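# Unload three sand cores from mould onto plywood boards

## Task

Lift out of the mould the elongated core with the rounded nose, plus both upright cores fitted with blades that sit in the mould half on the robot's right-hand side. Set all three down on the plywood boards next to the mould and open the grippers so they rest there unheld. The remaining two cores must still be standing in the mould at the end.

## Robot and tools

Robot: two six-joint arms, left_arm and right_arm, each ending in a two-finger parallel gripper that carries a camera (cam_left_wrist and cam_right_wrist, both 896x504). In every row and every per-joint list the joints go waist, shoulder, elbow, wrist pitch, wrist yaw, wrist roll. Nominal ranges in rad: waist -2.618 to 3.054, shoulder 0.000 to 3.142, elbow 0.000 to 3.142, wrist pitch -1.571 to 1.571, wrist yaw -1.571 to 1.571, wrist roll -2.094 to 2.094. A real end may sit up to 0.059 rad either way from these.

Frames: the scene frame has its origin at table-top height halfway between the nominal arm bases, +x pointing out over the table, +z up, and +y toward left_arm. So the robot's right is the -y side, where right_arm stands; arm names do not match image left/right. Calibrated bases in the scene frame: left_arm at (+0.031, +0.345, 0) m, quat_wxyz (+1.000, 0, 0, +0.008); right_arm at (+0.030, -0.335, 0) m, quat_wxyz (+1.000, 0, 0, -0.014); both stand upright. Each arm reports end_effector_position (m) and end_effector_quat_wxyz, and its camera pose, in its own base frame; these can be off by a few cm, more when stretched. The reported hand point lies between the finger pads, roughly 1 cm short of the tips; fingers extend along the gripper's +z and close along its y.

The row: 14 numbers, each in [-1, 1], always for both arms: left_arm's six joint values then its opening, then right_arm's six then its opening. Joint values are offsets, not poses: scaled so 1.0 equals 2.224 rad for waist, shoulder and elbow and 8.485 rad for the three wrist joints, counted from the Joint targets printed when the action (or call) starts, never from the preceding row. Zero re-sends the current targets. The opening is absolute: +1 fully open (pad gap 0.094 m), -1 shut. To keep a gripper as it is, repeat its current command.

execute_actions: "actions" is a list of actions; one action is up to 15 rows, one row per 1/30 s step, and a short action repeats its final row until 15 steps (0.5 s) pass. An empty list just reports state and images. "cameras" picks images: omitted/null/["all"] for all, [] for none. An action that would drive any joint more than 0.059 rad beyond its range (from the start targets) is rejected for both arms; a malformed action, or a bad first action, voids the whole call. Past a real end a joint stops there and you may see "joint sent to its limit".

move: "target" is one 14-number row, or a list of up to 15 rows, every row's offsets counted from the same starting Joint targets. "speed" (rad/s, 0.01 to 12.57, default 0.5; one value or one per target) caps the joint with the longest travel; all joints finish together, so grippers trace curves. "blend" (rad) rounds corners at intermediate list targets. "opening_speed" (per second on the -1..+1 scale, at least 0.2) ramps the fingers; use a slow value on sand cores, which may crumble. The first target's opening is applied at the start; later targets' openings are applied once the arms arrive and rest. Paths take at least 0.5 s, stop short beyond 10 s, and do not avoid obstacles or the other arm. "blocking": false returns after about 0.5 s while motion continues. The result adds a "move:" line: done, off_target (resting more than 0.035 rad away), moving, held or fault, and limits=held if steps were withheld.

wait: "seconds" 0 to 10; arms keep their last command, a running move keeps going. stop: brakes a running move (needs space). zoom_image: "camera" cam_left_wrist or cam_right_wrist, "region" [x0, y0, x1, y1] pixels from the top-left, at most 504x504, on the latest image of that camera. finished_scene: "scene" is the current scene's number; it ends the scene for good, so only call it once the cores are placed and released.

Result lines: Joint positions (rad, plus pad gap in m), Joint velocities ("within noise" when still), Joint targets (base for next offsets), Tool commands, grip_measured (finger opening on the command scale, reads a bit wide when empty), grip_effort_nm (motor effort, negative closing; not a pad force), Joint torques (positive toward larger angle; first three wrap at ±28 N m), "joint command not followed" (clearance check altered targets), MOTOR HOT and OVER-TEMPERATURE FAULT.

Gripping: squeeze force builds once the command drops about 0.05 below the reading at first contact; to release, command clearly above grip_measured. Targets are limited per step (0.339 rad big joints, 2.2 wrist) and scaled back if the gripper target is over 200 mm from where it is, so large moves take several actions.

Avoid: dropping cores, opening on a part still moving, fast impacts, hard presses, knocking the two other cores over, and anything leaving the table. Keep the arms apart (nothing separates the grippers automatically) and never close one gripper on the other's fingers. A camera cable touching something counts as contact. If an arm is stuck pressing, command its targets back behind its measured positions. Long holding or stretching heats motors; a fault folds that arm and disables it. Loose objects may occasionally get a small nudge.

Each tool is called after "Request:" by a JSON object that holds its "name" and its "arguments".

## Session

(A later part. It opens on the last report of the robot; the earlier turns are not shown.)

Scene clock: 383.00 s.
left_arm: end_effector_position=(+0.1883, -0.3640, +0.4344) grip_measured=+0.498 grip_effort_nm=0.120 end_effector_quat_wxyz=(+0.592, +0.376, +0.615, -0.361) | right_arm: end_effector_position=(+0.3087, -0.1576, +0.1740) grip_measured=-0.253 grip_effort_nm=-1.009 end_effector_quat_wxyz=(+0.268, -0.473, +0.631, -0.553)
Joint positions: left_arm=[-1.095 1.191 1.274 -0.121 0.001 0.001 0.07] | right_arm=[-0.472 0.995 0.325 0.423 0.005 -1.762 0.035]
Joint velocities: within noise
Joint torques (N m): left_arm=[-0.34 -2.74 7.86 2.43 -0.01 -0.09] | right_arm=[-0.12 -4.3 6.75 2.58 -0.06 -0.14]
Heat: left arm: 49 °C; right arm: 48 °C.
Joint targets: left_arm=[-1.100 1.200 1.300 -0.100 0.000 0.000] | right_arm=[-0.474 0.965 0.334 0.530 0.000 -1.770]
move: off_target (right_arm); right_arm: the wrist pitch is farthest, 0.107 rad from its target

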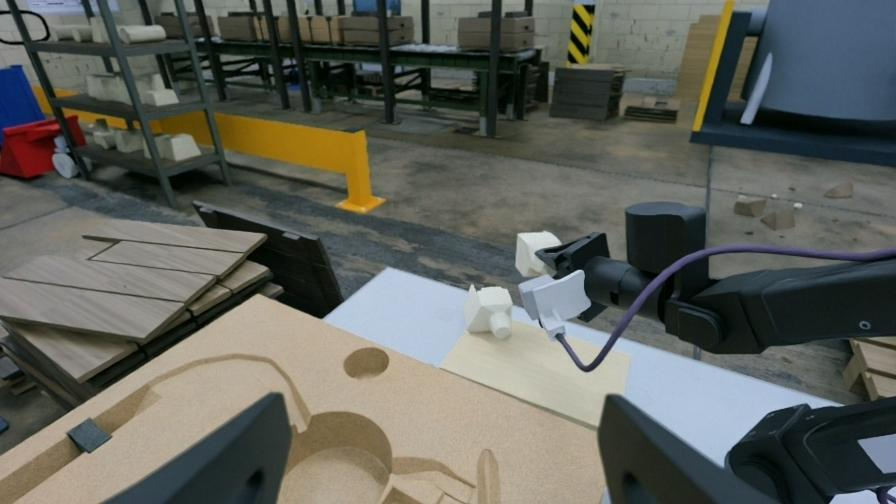

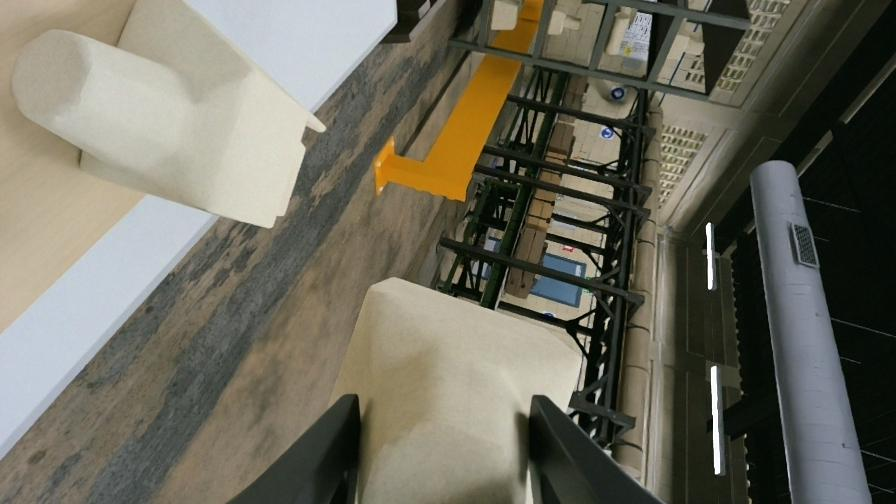

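Request:
{"name": "move", "arguments": {"target": [[0,0,0,0,0,0,0.5,0,0.1754,-0.0872,0.0601,0,0,-0.5],[0,0,0,0,0,0,0.5,0,0.3134,-0.1075,0.1014,0,0,-0.5]], "speed": [0.4,0.25], "blend": [0.05,0]}}

Request:
{"name": "zoom_image", "arguments": {"camera": "cam_left_wrist", "region": [430, 210, 650, 400]}}

Scene clock: 422.13 s.
left_arm: end_effector_position=(+0.1883, -0.3640, +0.4344) grip_measured=+0.498 grip_effort_nm=0.125 end_effector_quat_wxyz=(+0.592, +0.376, +0.615, -0.361) | right_arm: end_effector_position=(+0.3075, -0.1566, +0.0700) grip_measured=-0.254 grip_effort_nm=-1.004 end_effector_quat_wxyz=(+0.267, -0.474, +0.640, -0.542)
Joint positions: left_arm=[-1.095 1.191 1.274 -0.121 0.001 0.001 0.07] | right_arm=[-0.472 1.66 0.098 1.288 0.003 -1.75 0.035]
Joint velocities: within noise
Joint torques (N m): left_arm=[-0.29 -2.81 7.88 2.45 0.02 -0.07] | right_arm=[-0.1 -3.66 2.47 2.5 -0.05 -0.26]
Heat: left arm: 49 °C; right arm: 60 °C.
Joint targets: left_arm=[-1.100 1.200 1.300 -0.100 0.000 0.000] | right_arm=[-0.474 1.662 0.095 1.390 0.000 -1.770]
move: off_target (right_arm); right_arm: the wrist pitch is farthest, 0.102 rad from its target

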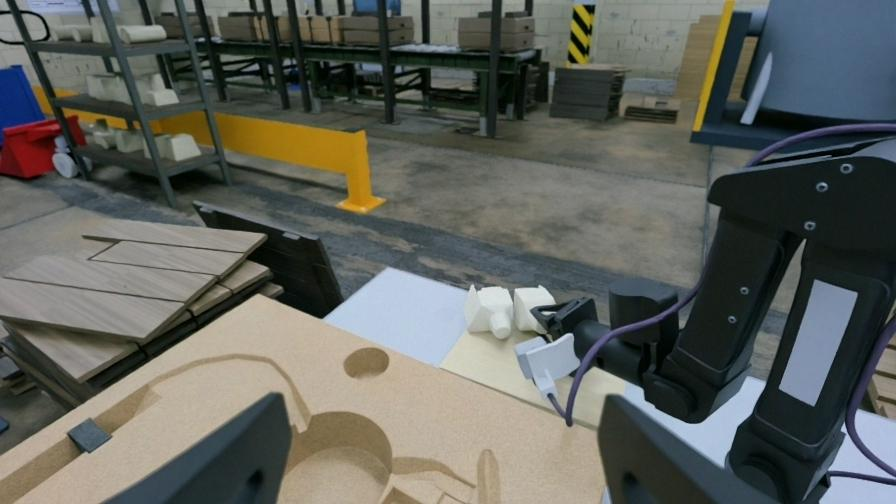

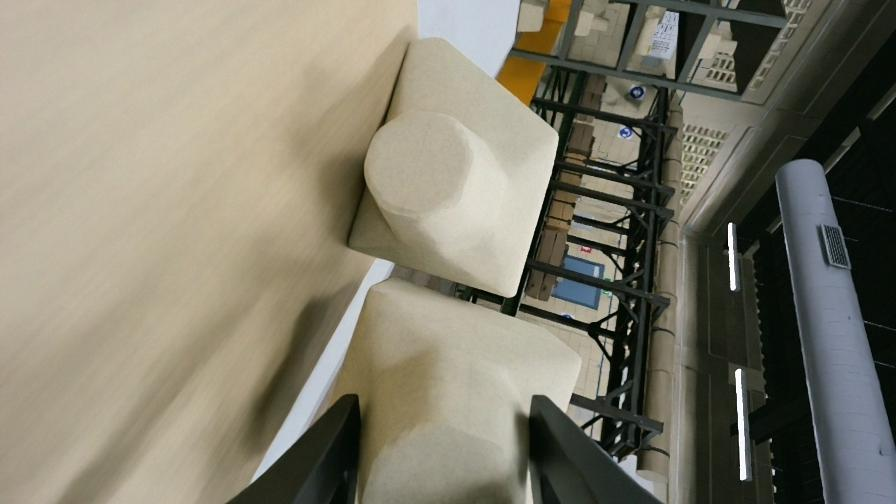

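Scaled by 2.291.

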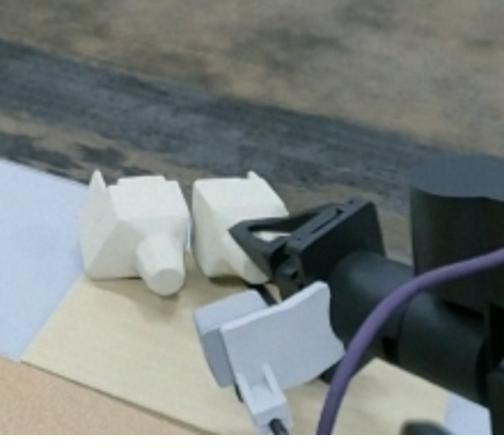

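Request:
{"name": "move", "arguments": {"target": [0,0,0,0,0,0,0.5,-0.0058,0.0423,-0.0157,0.0106,0,0,-0.5], "speed": 0.12}}

Request:
{"name": "zoom_image", "arguments": {"camera": "cam_left_wrist", "region": [430, 210, 650, 400]}}

Scene clock: 430.20 s.
left_arm: end_effector_position=(+0.1883, -0.3640, +0.4344) grip_measured=+0.498 grip_effort_nm=0.125 end_effector_quat_wxyz=(+0.592, +0.376, +0.615, -0.361) | right_arm: end_effector_position=(+0.2993, -0.1568, +0.0571) grip_measured=-0.254 grip_effort_nm=-1.004 end_effector_quat_wxyz=(+0.264, -0.470, +0.650, -0.536)
Joint positions: left_arm=[-1.095 1.191 1.274 -0.121 0.001 0.001 0.07] | right_arm=[-0.484 1.75 0.069 1.391 0.003 -1.739 0.035]
Joint velocities: within noise
Joint torques (N m): left_arm=[-0.35 -2.77 7.84 2.45 0.03 -0.07] | right_arm=[-0.25 -3.47 1.51 2.36 -0.04 -0.39]
Heat: left arm: 49 °C; right arm: 60 °C.
Joint targets: left_arm=[-1.100 1.200 1.300 -0.100 0.000 0.000] | right_arm=[-0.487 1.756 0.060 1.480 0.000 -1.770]
move: off_target (right_arm); right_arm: the wrist pitch is farthest, 0.089 rad from its target

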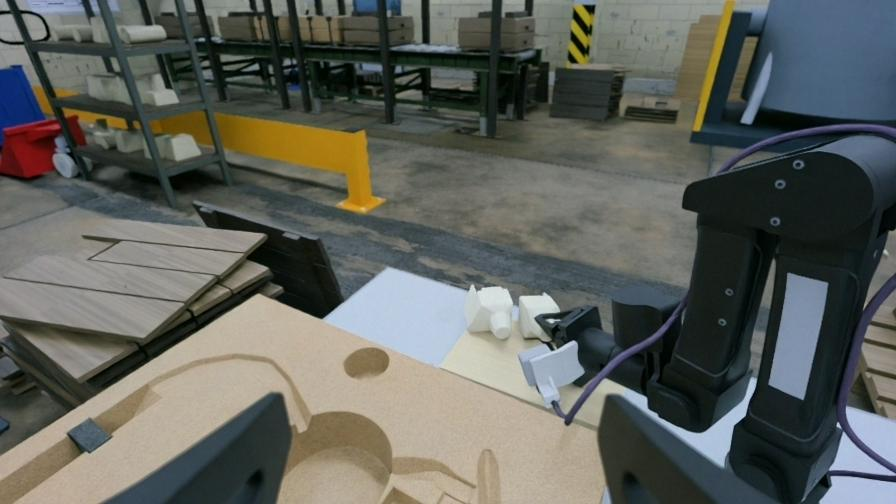

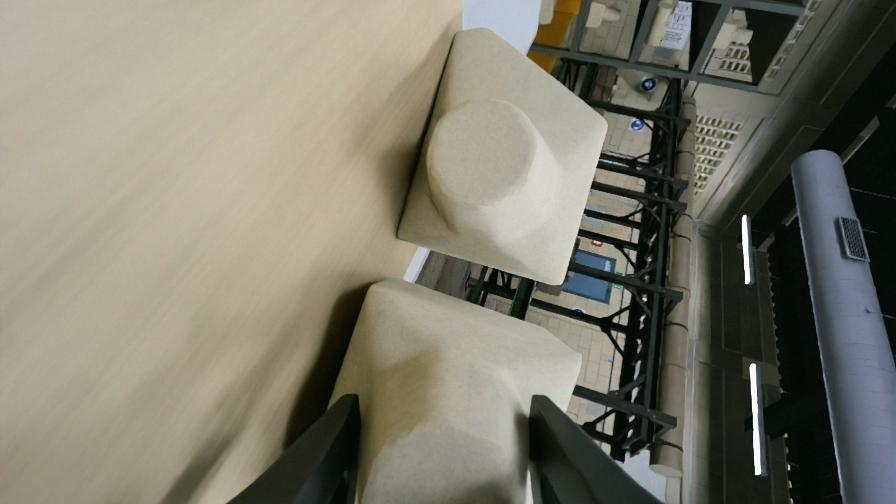

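Scaled by 2.291.

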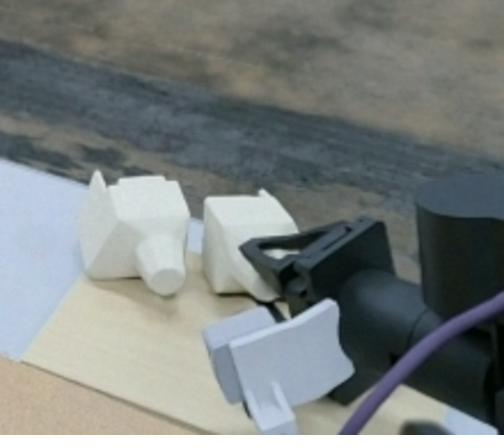

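Request:
{"name": "move", "arguments": {"target": [0,0,0,0,0,0,0.5,0,0.0215,-0.0010,0.0055,0,0,-0.5], "speed": 0.1}}

Request:
{"name": "zoom_image", "arguments": {"camera": "cam_left_wrist", "region": [430, 210, 650, 400]}}

Scene clock: 436.73 s.
left_arm: end_effector_position=(+0.1883, -0.3640, +0.4344) grip_measured=+0.498 grip_effort_nm=0.115 end_effector_quat_wxyz=(+0.592, +0.376, +0.615, -0.361) | right_arm: end_effector_position=(+0.3003, -0.1573, +0.0561) grip_measured=-0.254 grip_effort_nm=-1.004 end_effector_quat_wxyz=(+0.267, -0.467, +0.648, -0.539)
Joint positions: left_arm=[-1.095 1.191 1.274 -0.121 0.001 0.001 0.07] | right_arm=[-0.484 1.794 0.069 1.446 0.003 -1.734 0.035]
Joint velocities: within noise
Joint torques (N m): left_arm=[-0.29 -2.66 7.94 2.44 0 -0.08] | right_arm=[-0.25 -3.33 1.11 2.3 -0.04 -0.43]
Heat: left arm: 49 °C; right arm: 59 °C.
Joint targets: left_arm=[-1.100 1.200 1.300 -0.100 0.000 0.000] | right_arm=[-0.487 1.804 0.058 1.527 0.000 -1.770]
move: off_target (right_arm); right_arm: the wrist pitch is farthest, 0.081 rad from its target

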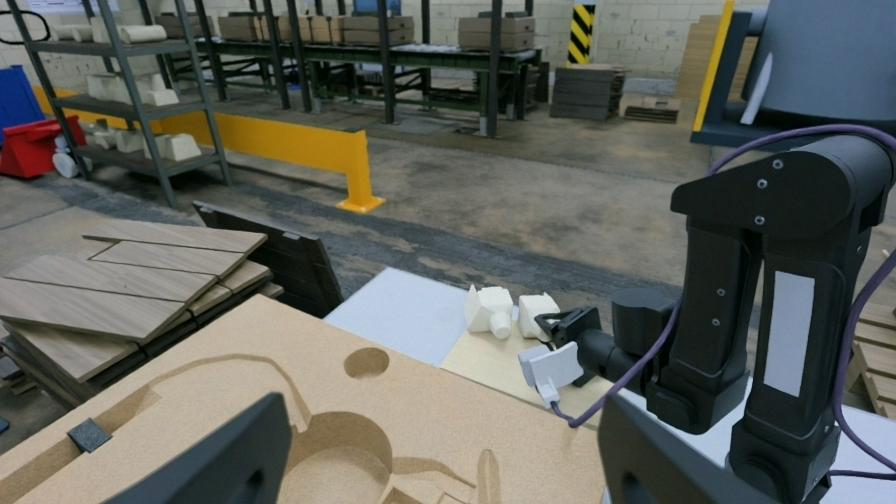

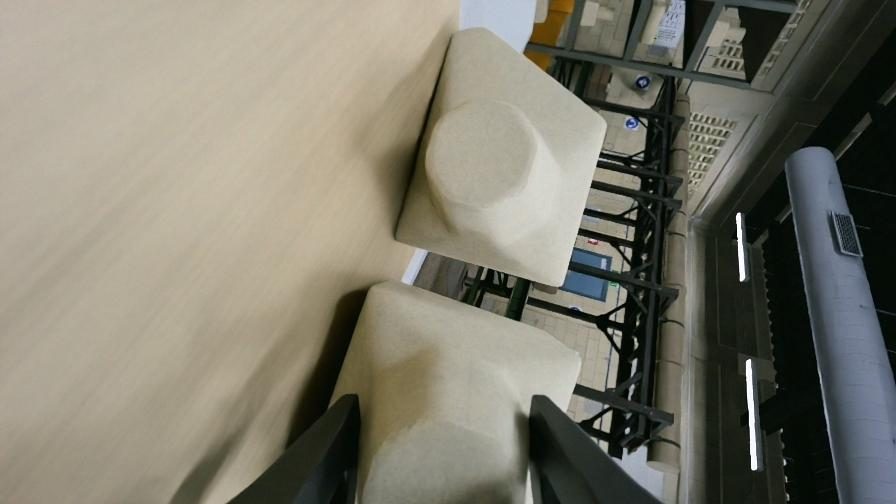

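Scaled by 2.291.

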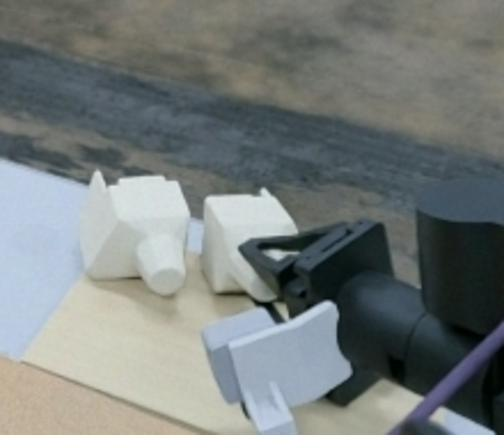

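Request:
{"name": "move", "arguments": {"target": [0,0,0,0,0,0,0.5,0,0,0,-0.004,0,0,-0.05], "speed": 0.05, "opening_speed": 0.2}}

Request:
{"name": "zoom_image", "arguments": {"camera": "cam_left_wrist", "region": [430, 210, 650, 400]}}

Scene clock: 447.20 s.
left_arm: end_effector_position=(+0.1883, -0.3640, +0.4344) grip_measured=+0.498 grip_effort_nm=0.120 end_effector_quat_wxyz=(+0.592, +0.376, +0.615, -0.361) | right_arm: end_effector_position=(+0.3005, -0.1576, +0.0573) grip_measured=-0.053 grip_effort_nm=0.183 end_effector_quat_wxyz=(+0.268, -0.466, +0.647, -0.541)
Joint positions: left_arm=[-1.095 1.191 1.274 -0.121 0.001 0.001 0.07] | right_arm=[-0.484 1.794 0.069 1.451 0.004 -1.734 0.044]
Joint velocities: within noise
Joint torques (N m): left_arm=[-0.29 -2.7 7.87 2.45 0.02 -0.06] | right_arm=[-0.21 -3.33 1.13 1.94 -0.06 -0.45]
Heat: left arm: 49 °C; right arm: 59 °C.
Joint targets: left_arm=[-1.100 1.200 1.300 -0.100 0.000 0.000] | right_arm=[-0.487 1.804 0.058 1.493 0.000 -1.770]
move: off_target (right_arm); right_arm: the wrist pitch is farthest, 0.042 rad from its target

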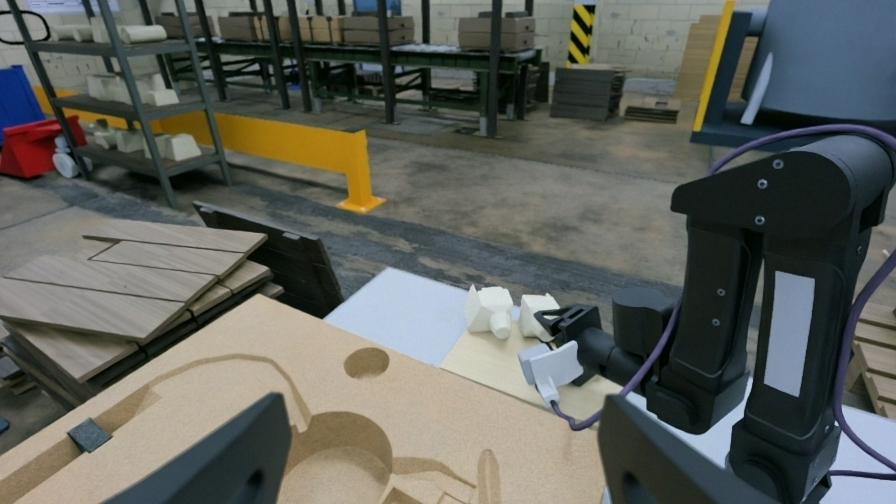

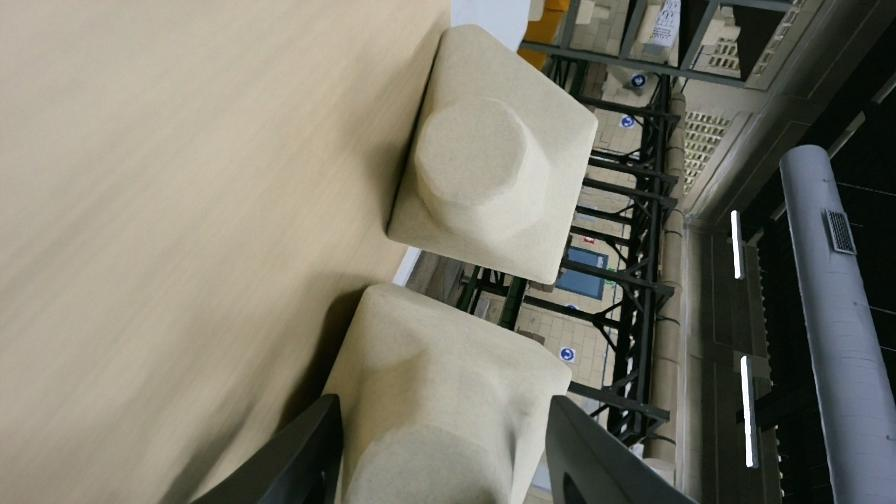

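Scaled by 2.291.

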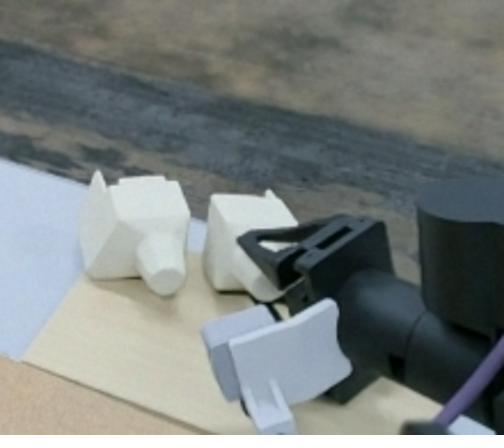

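Request:
{"name": "move", "arguments": {"target": [0,0,0,0,0,0,0.5,0,0,0,-0.0055,0,0,0.12], "speed": 0.05, "opening_speed": 0.2}}

Request:
{"name": "zoom_image", "arguments": {"camera": "cam_left_wrist", "region": [430, 210, 650, 400]}}

Scene clock: 451.27 s.
left_arm: end_effector_position=(+0.1883, -0.3640, +0.4344) grip_measured=+0.498 grip_effort_nm=0.125 end_effector_quat_wxyz=(+0.592, +0.376, +0.615, -0.361) | right_arm: end_effector_position=(+0.3002, -0.1574, +0.0562) grip_measured=+0.117 grip_effort_nm=0.173 end_effector_quat_wxyz=(+0.267, -0.466, +0.648, -0.539)
Joint positions: left_arm=[-1.095 1.191 1.274 -0.121 0.001 0.001 0.07] | right_arm=[-0.484 1.794 0.069 1.446 0.004 -1.734 0.052]
Joint velocities: within noise
Joint torques (N m): left_arm=[-0.27 -2.78 7.99 2.43 0.01 -0.09] | right_arm=[-0.24 -3.34 1.14 1.54 -0.05 -0.44]
Heat: left arm: 49 °C; right arm: 58 °C.
Joint targets: left_arm=[-1.100 1.200 1.300 -0.100 0.000 0.000] | right_arm=[-0.487 1.804 0.058 1.447 0.000 -1.770]
move: off_target (right_arm); right_arm: the wrist roll is farthest, 0.036 rad from its target

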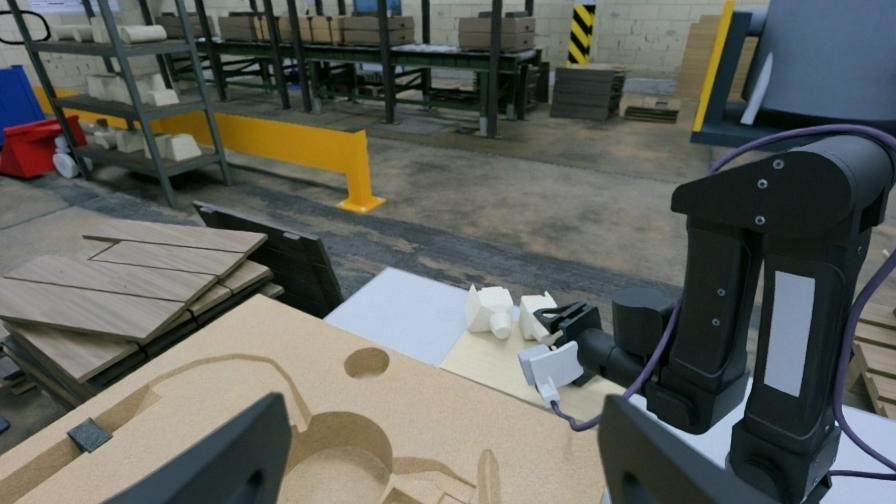

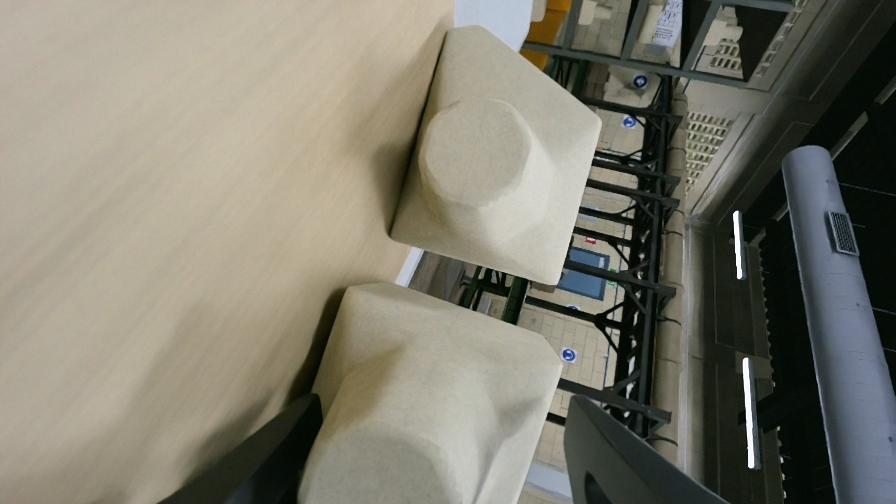

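Scaled by 2.291.

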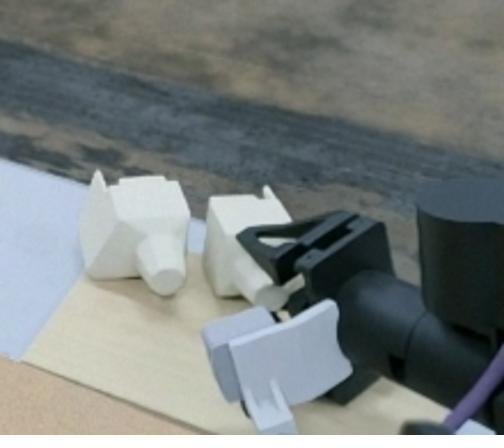

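Request:
{"name": "move", "arguments": {"target": [0,0,0,0,0,0,0.5,0,0,0,-0.0045,0,0,0.28], "speed": 0.05, "opening_speed": 0.2}}

Request:
{"name": "zoom_image", "arguments": {"camera": "cam_left_wrist", "region": [430, 210, 650, 400]}}

Scene clock: 455.17 s.
left_arm: end_effector_position=(+0.1883, -0.3640, +0.4344) grip_measured=+0.498 grip_effort_nm=0.115 end_effector_quat_wxyz=(+0.592, +0.376, +0.615, -0.361) | right_arm: end_effector_position=(+0.2995, -0.1571, +0.0535) grip_measured=+0.277 grip_effort_nm=0.183 end_effector_quat_wxyz=(+0.265, -0.468, +0.651, -0.535)
Joint positions: left_arm=[-1.095 1.191 1.274 -0.121 0.001 0.001 0.07] | right_arm=[-0.484 1.794 0.069 1.435 0.004 -1.734 0.06]
Joint velocities: within noise
Joint torques (N m): left_arm=[-0.29 -2.62 7.91 2.43 0.01 -0.05] | right_arm=[-0.24 -3.34 1.13 1.3 -0.04 -0.44]
Heat: left arm: 49 °C; right arm: 57 °C.
Joint targets: left_arm=[-1.100 1.200 1.300 -0.100 0.000 0.000] | right_arm=[-0.487 1.804 0.058 1.408 0.000 -1.770]
move: off_target (right_arm); right_arm: the wrist roll is farthest, 0.036 rad from its target

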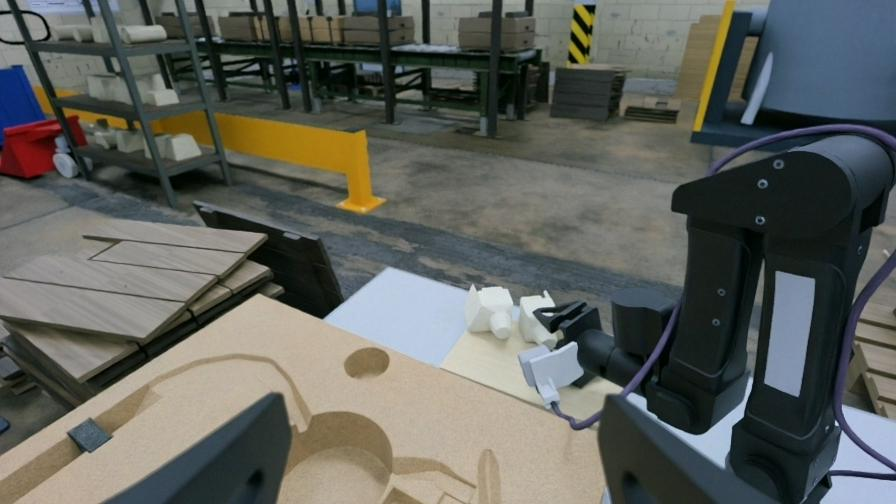

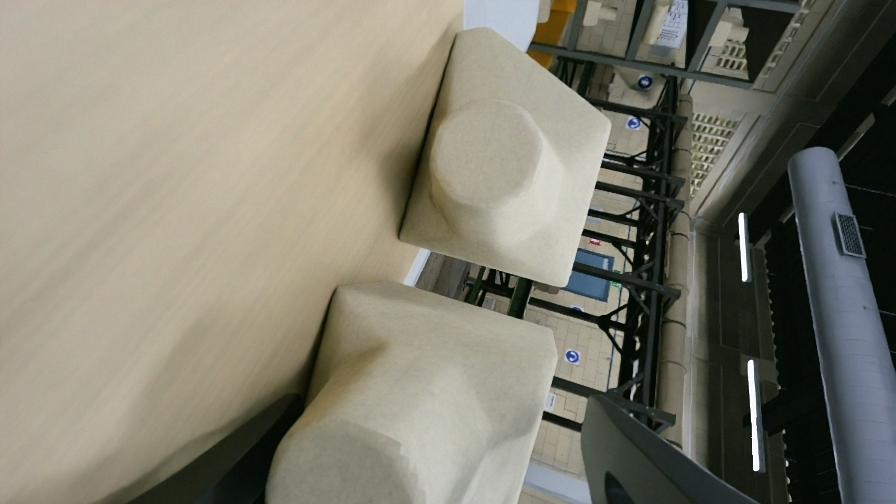

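Scaled by 2.291.

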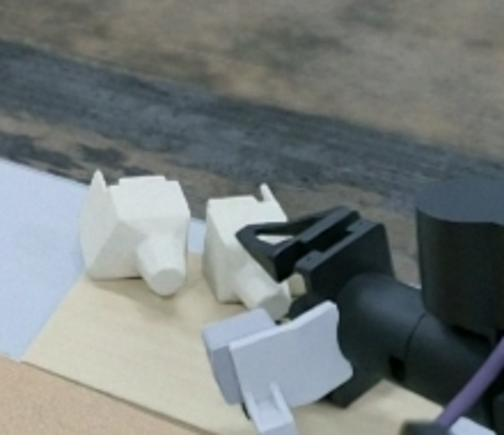

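Request:
{"name": "move", "arguments": {"target": [[0,0,0,0,0,0,0.5,0,-0.1569,0.0090,-0.0522,0,0,0.3],[0,0,0,0,0,0,0.5,0,-0.2851,0.0279,-0.1017,0,0,0.3],[0,0,0,0,0,0,0.5,0,-0.3997,0.0863,-0.1683,0,0,0.3]], "speed": [0.2,0.3,0.4], "blend": [0.05,0.05,0]}}

Request:
{"name": "zoom_image", "arguments": {"camera": "cam_left_wrist", "region": [430, 210, 650, 400]}}

Scene clock: 472.13 s.
left_arm: end_effector_position=(+0.1883, -0.3640, +0.4344) grip_measured=+0.498 grip_effort_nm=0.120 end_effector_quat_wxyz=(+0.592, +0.376, +0.615, -0.361) | right_arm: end_effector_position=(+0.2412, -0.1302, +0.0529) grip_measured=+0.297 grip_effort_nm=0.183 end_effector_quat_wxyz=(+0.171, -0.541, +0.731, -0.378)
Joint positions: left_arm=[-1.095 1.191 1.274 -0.121 0.001 0.001 0.07] | right_arm=[-0.488 0.927 0.219 -0.007 0.016 -1.77 0.061]
Joint velocities: within noise
Joint torques (N m): left_arm=[-0.35 -2.74 7.91 2.44 0 -0.07] | right_arm=[0.17 -2 8.2 1.15 -0.16 -0.04]
Heat: left arm: 50 °C; right arm: 54 °C.
Joint targets: left_arm=[-1.100 1.200 1.300 -0.100 0.000 0.000] | right_arm=[-0.487 0.915 0.250 -0.020 0.000 -1.770]
move: done

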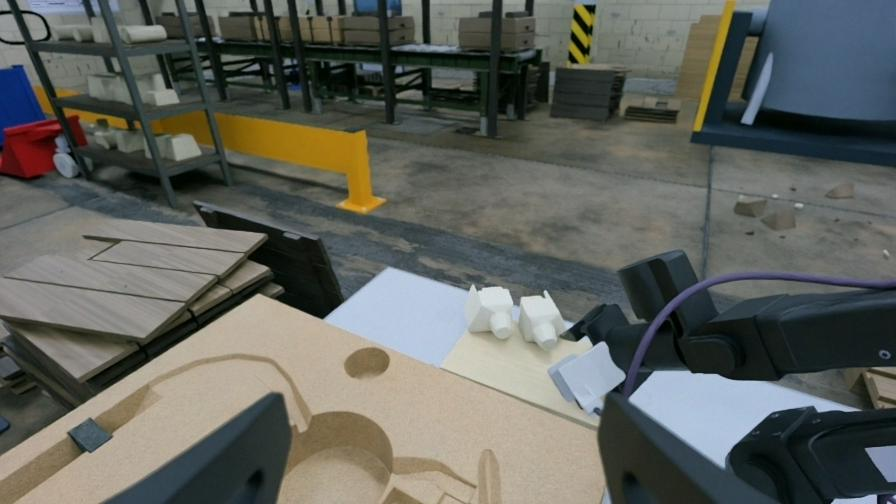

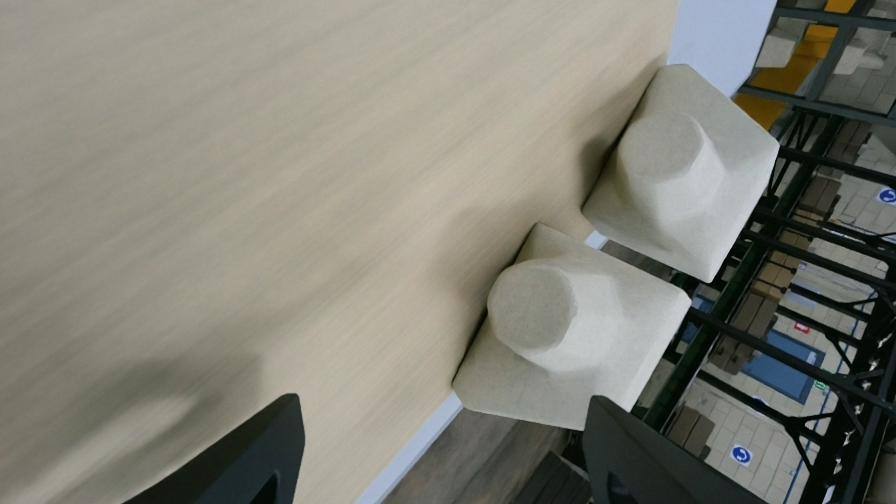

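Scaled by 2.291.

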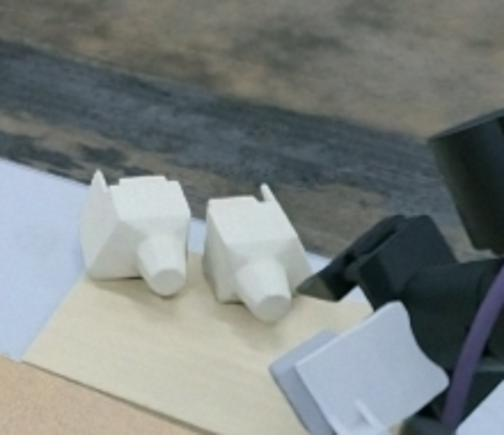

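Request:
{"name": "move", "arguments": {"target": [[0,0,0,0,0,0,0.5,0,-0.0292,0.1574,-0.0566,0,0,0.3],[0,0,0,0,0,0,0.5,0.0300,0.3080,0.8318,-0.1744,0,0.2086,0.3]], "speed": [0.6,1.0], "blend": [0.05,0]}}

Scene clock: 497.63 s.
left_arm: end_effector_position=(+0.1883, -0.3640, +0.4344) grip_measured=+0.498 grip_effort_nm=0.120 end_effector_quat_wxyz=(+0.592, +0.376, +0.615, -0.361) | right_arm: end_effector_position=(+0.3163, -0.1442, +0.3387) grip_measured=+0.297 grip_effort_nm=0.173 end_effector_quat_wxyz=(+0.270, +0.201, +0.939, -0.063)
Joint positions: left_arm=[-1.095 1.191 1.274 -0.121 0.001 0.001 0.07] | right_arm=[-0.427 1.592 2.072 -1.488 0.007 -0.007 0.061]
Joint velocities: within noise
Joint torques (N m): left_arm=[-0.27 -2.65 7.8 2.42 0.01 -0.08] | right_arm=[0.59 -4.38 6.75 0.87 -0.07 0.03]
Heat: left arm: 50 °C; right arm: 51 °C.
Joint targets: left_arm=[-1.100 1.200 1.300 -0.100 0.000 0.000] | right_arm=[-0.420 1.600 2.100 -1.500 0.000 0.000]
move: done

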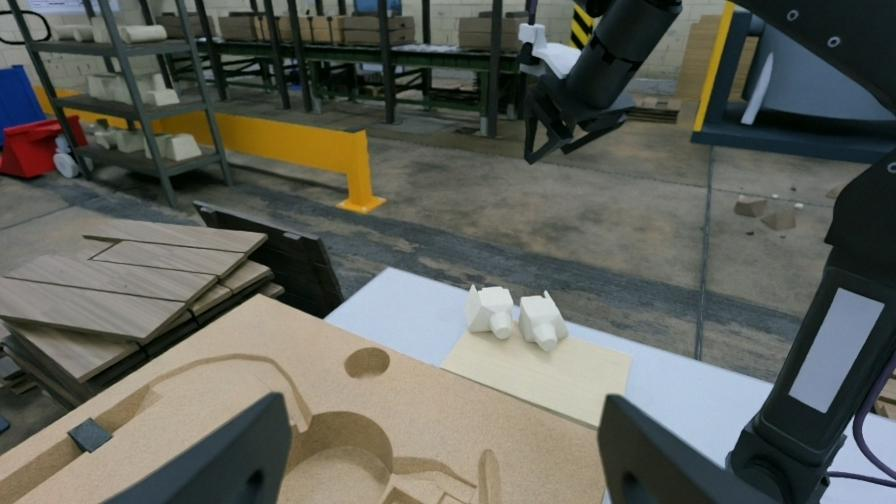

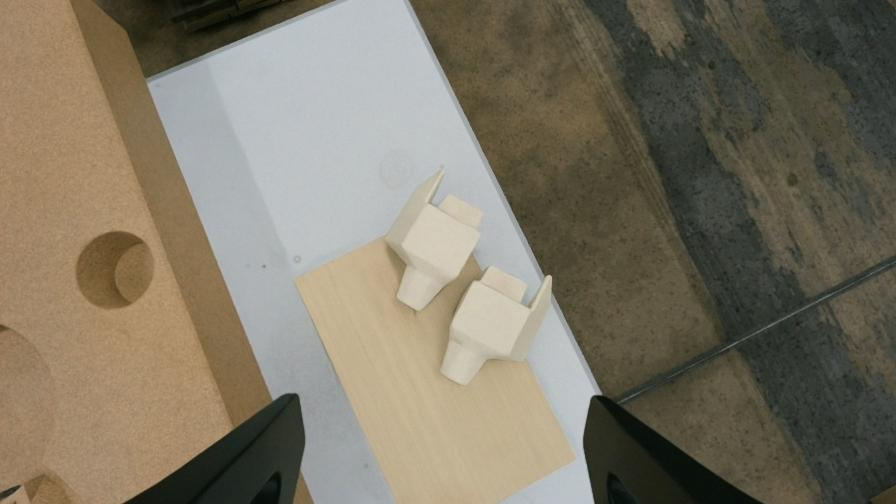

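Request:
{"name": "move", "arguments": {"target": [0,0,0,0,0,0,0.5,-0.0301,-0.0427,-0.4204,0.0707,0,0.0607,0.2], "speed": 0.8}}

Request:
{"name": "zoom_image", "arguments": {"camera": "cam_left_wrist", "region": [430, 210, 650, 400]}}

Scene clock: 534.37 s.
left_arm: end_effector_position=(+0.1883, -0.3640, +0.4344) grip_measured=+0.498 grip_effort_nm=0.120 end_effector_quat_wxyz=(+0.592, +0.376, +0.615, -0.361) | right_arm: end_effector_position=(+0.2941, -0.1526, +0.1137) grip_measured=+0.203 grip_effort_nm=-0.129 end_effector_quat_wxyz=(+0.145, +0.469, +0.871, +0.000)
Joint positions: left_arm=[-1.095 1.191 1.274 -0.121 0.001 0.001 0.07] | right_arm=[-0.479 1.532 1.17 -0.918 0.004 0.508 0.057]
Joint velocities: within noise
Joint torques (N m): left_arm=[-0.32 -2.7 7.95 2.43 -0.01 -0.08] | right_arm=[-0.65 -7.66 5.14 0.72 -0.06 0.07]
Heat: left arm: 50 °C; right arm: 48 °C.
Joint targets: left_arm=[-1.100 1.200 1.300 -0.100 0.000 0.000] | right_arm=[-0.487 1.505 1.165 -0.900 0.000 0.515]
move: done

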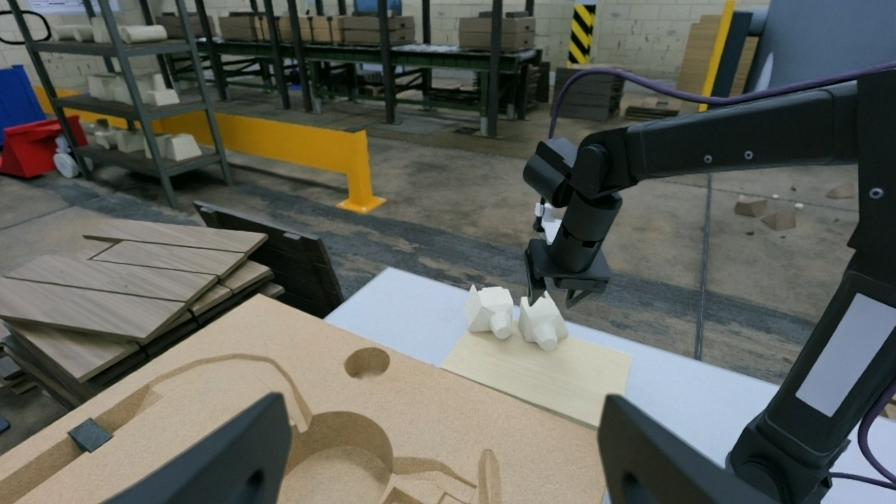

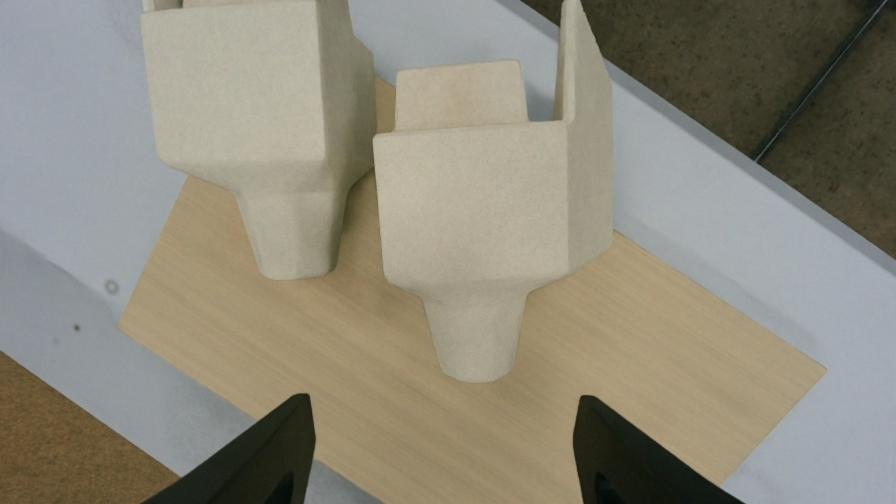

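Scaled by 2.291.

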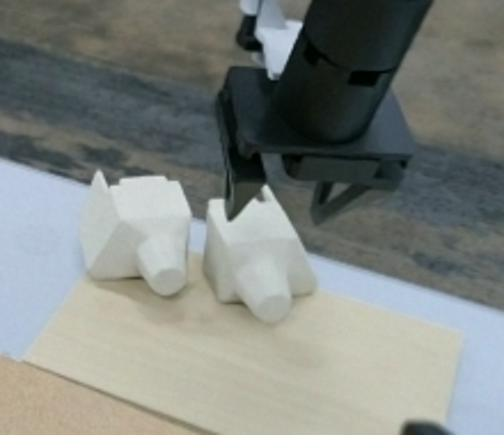

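Request:
{"name": "finished_scene", "arguments": {"scene": 2}}

The scene is finished: the task was done.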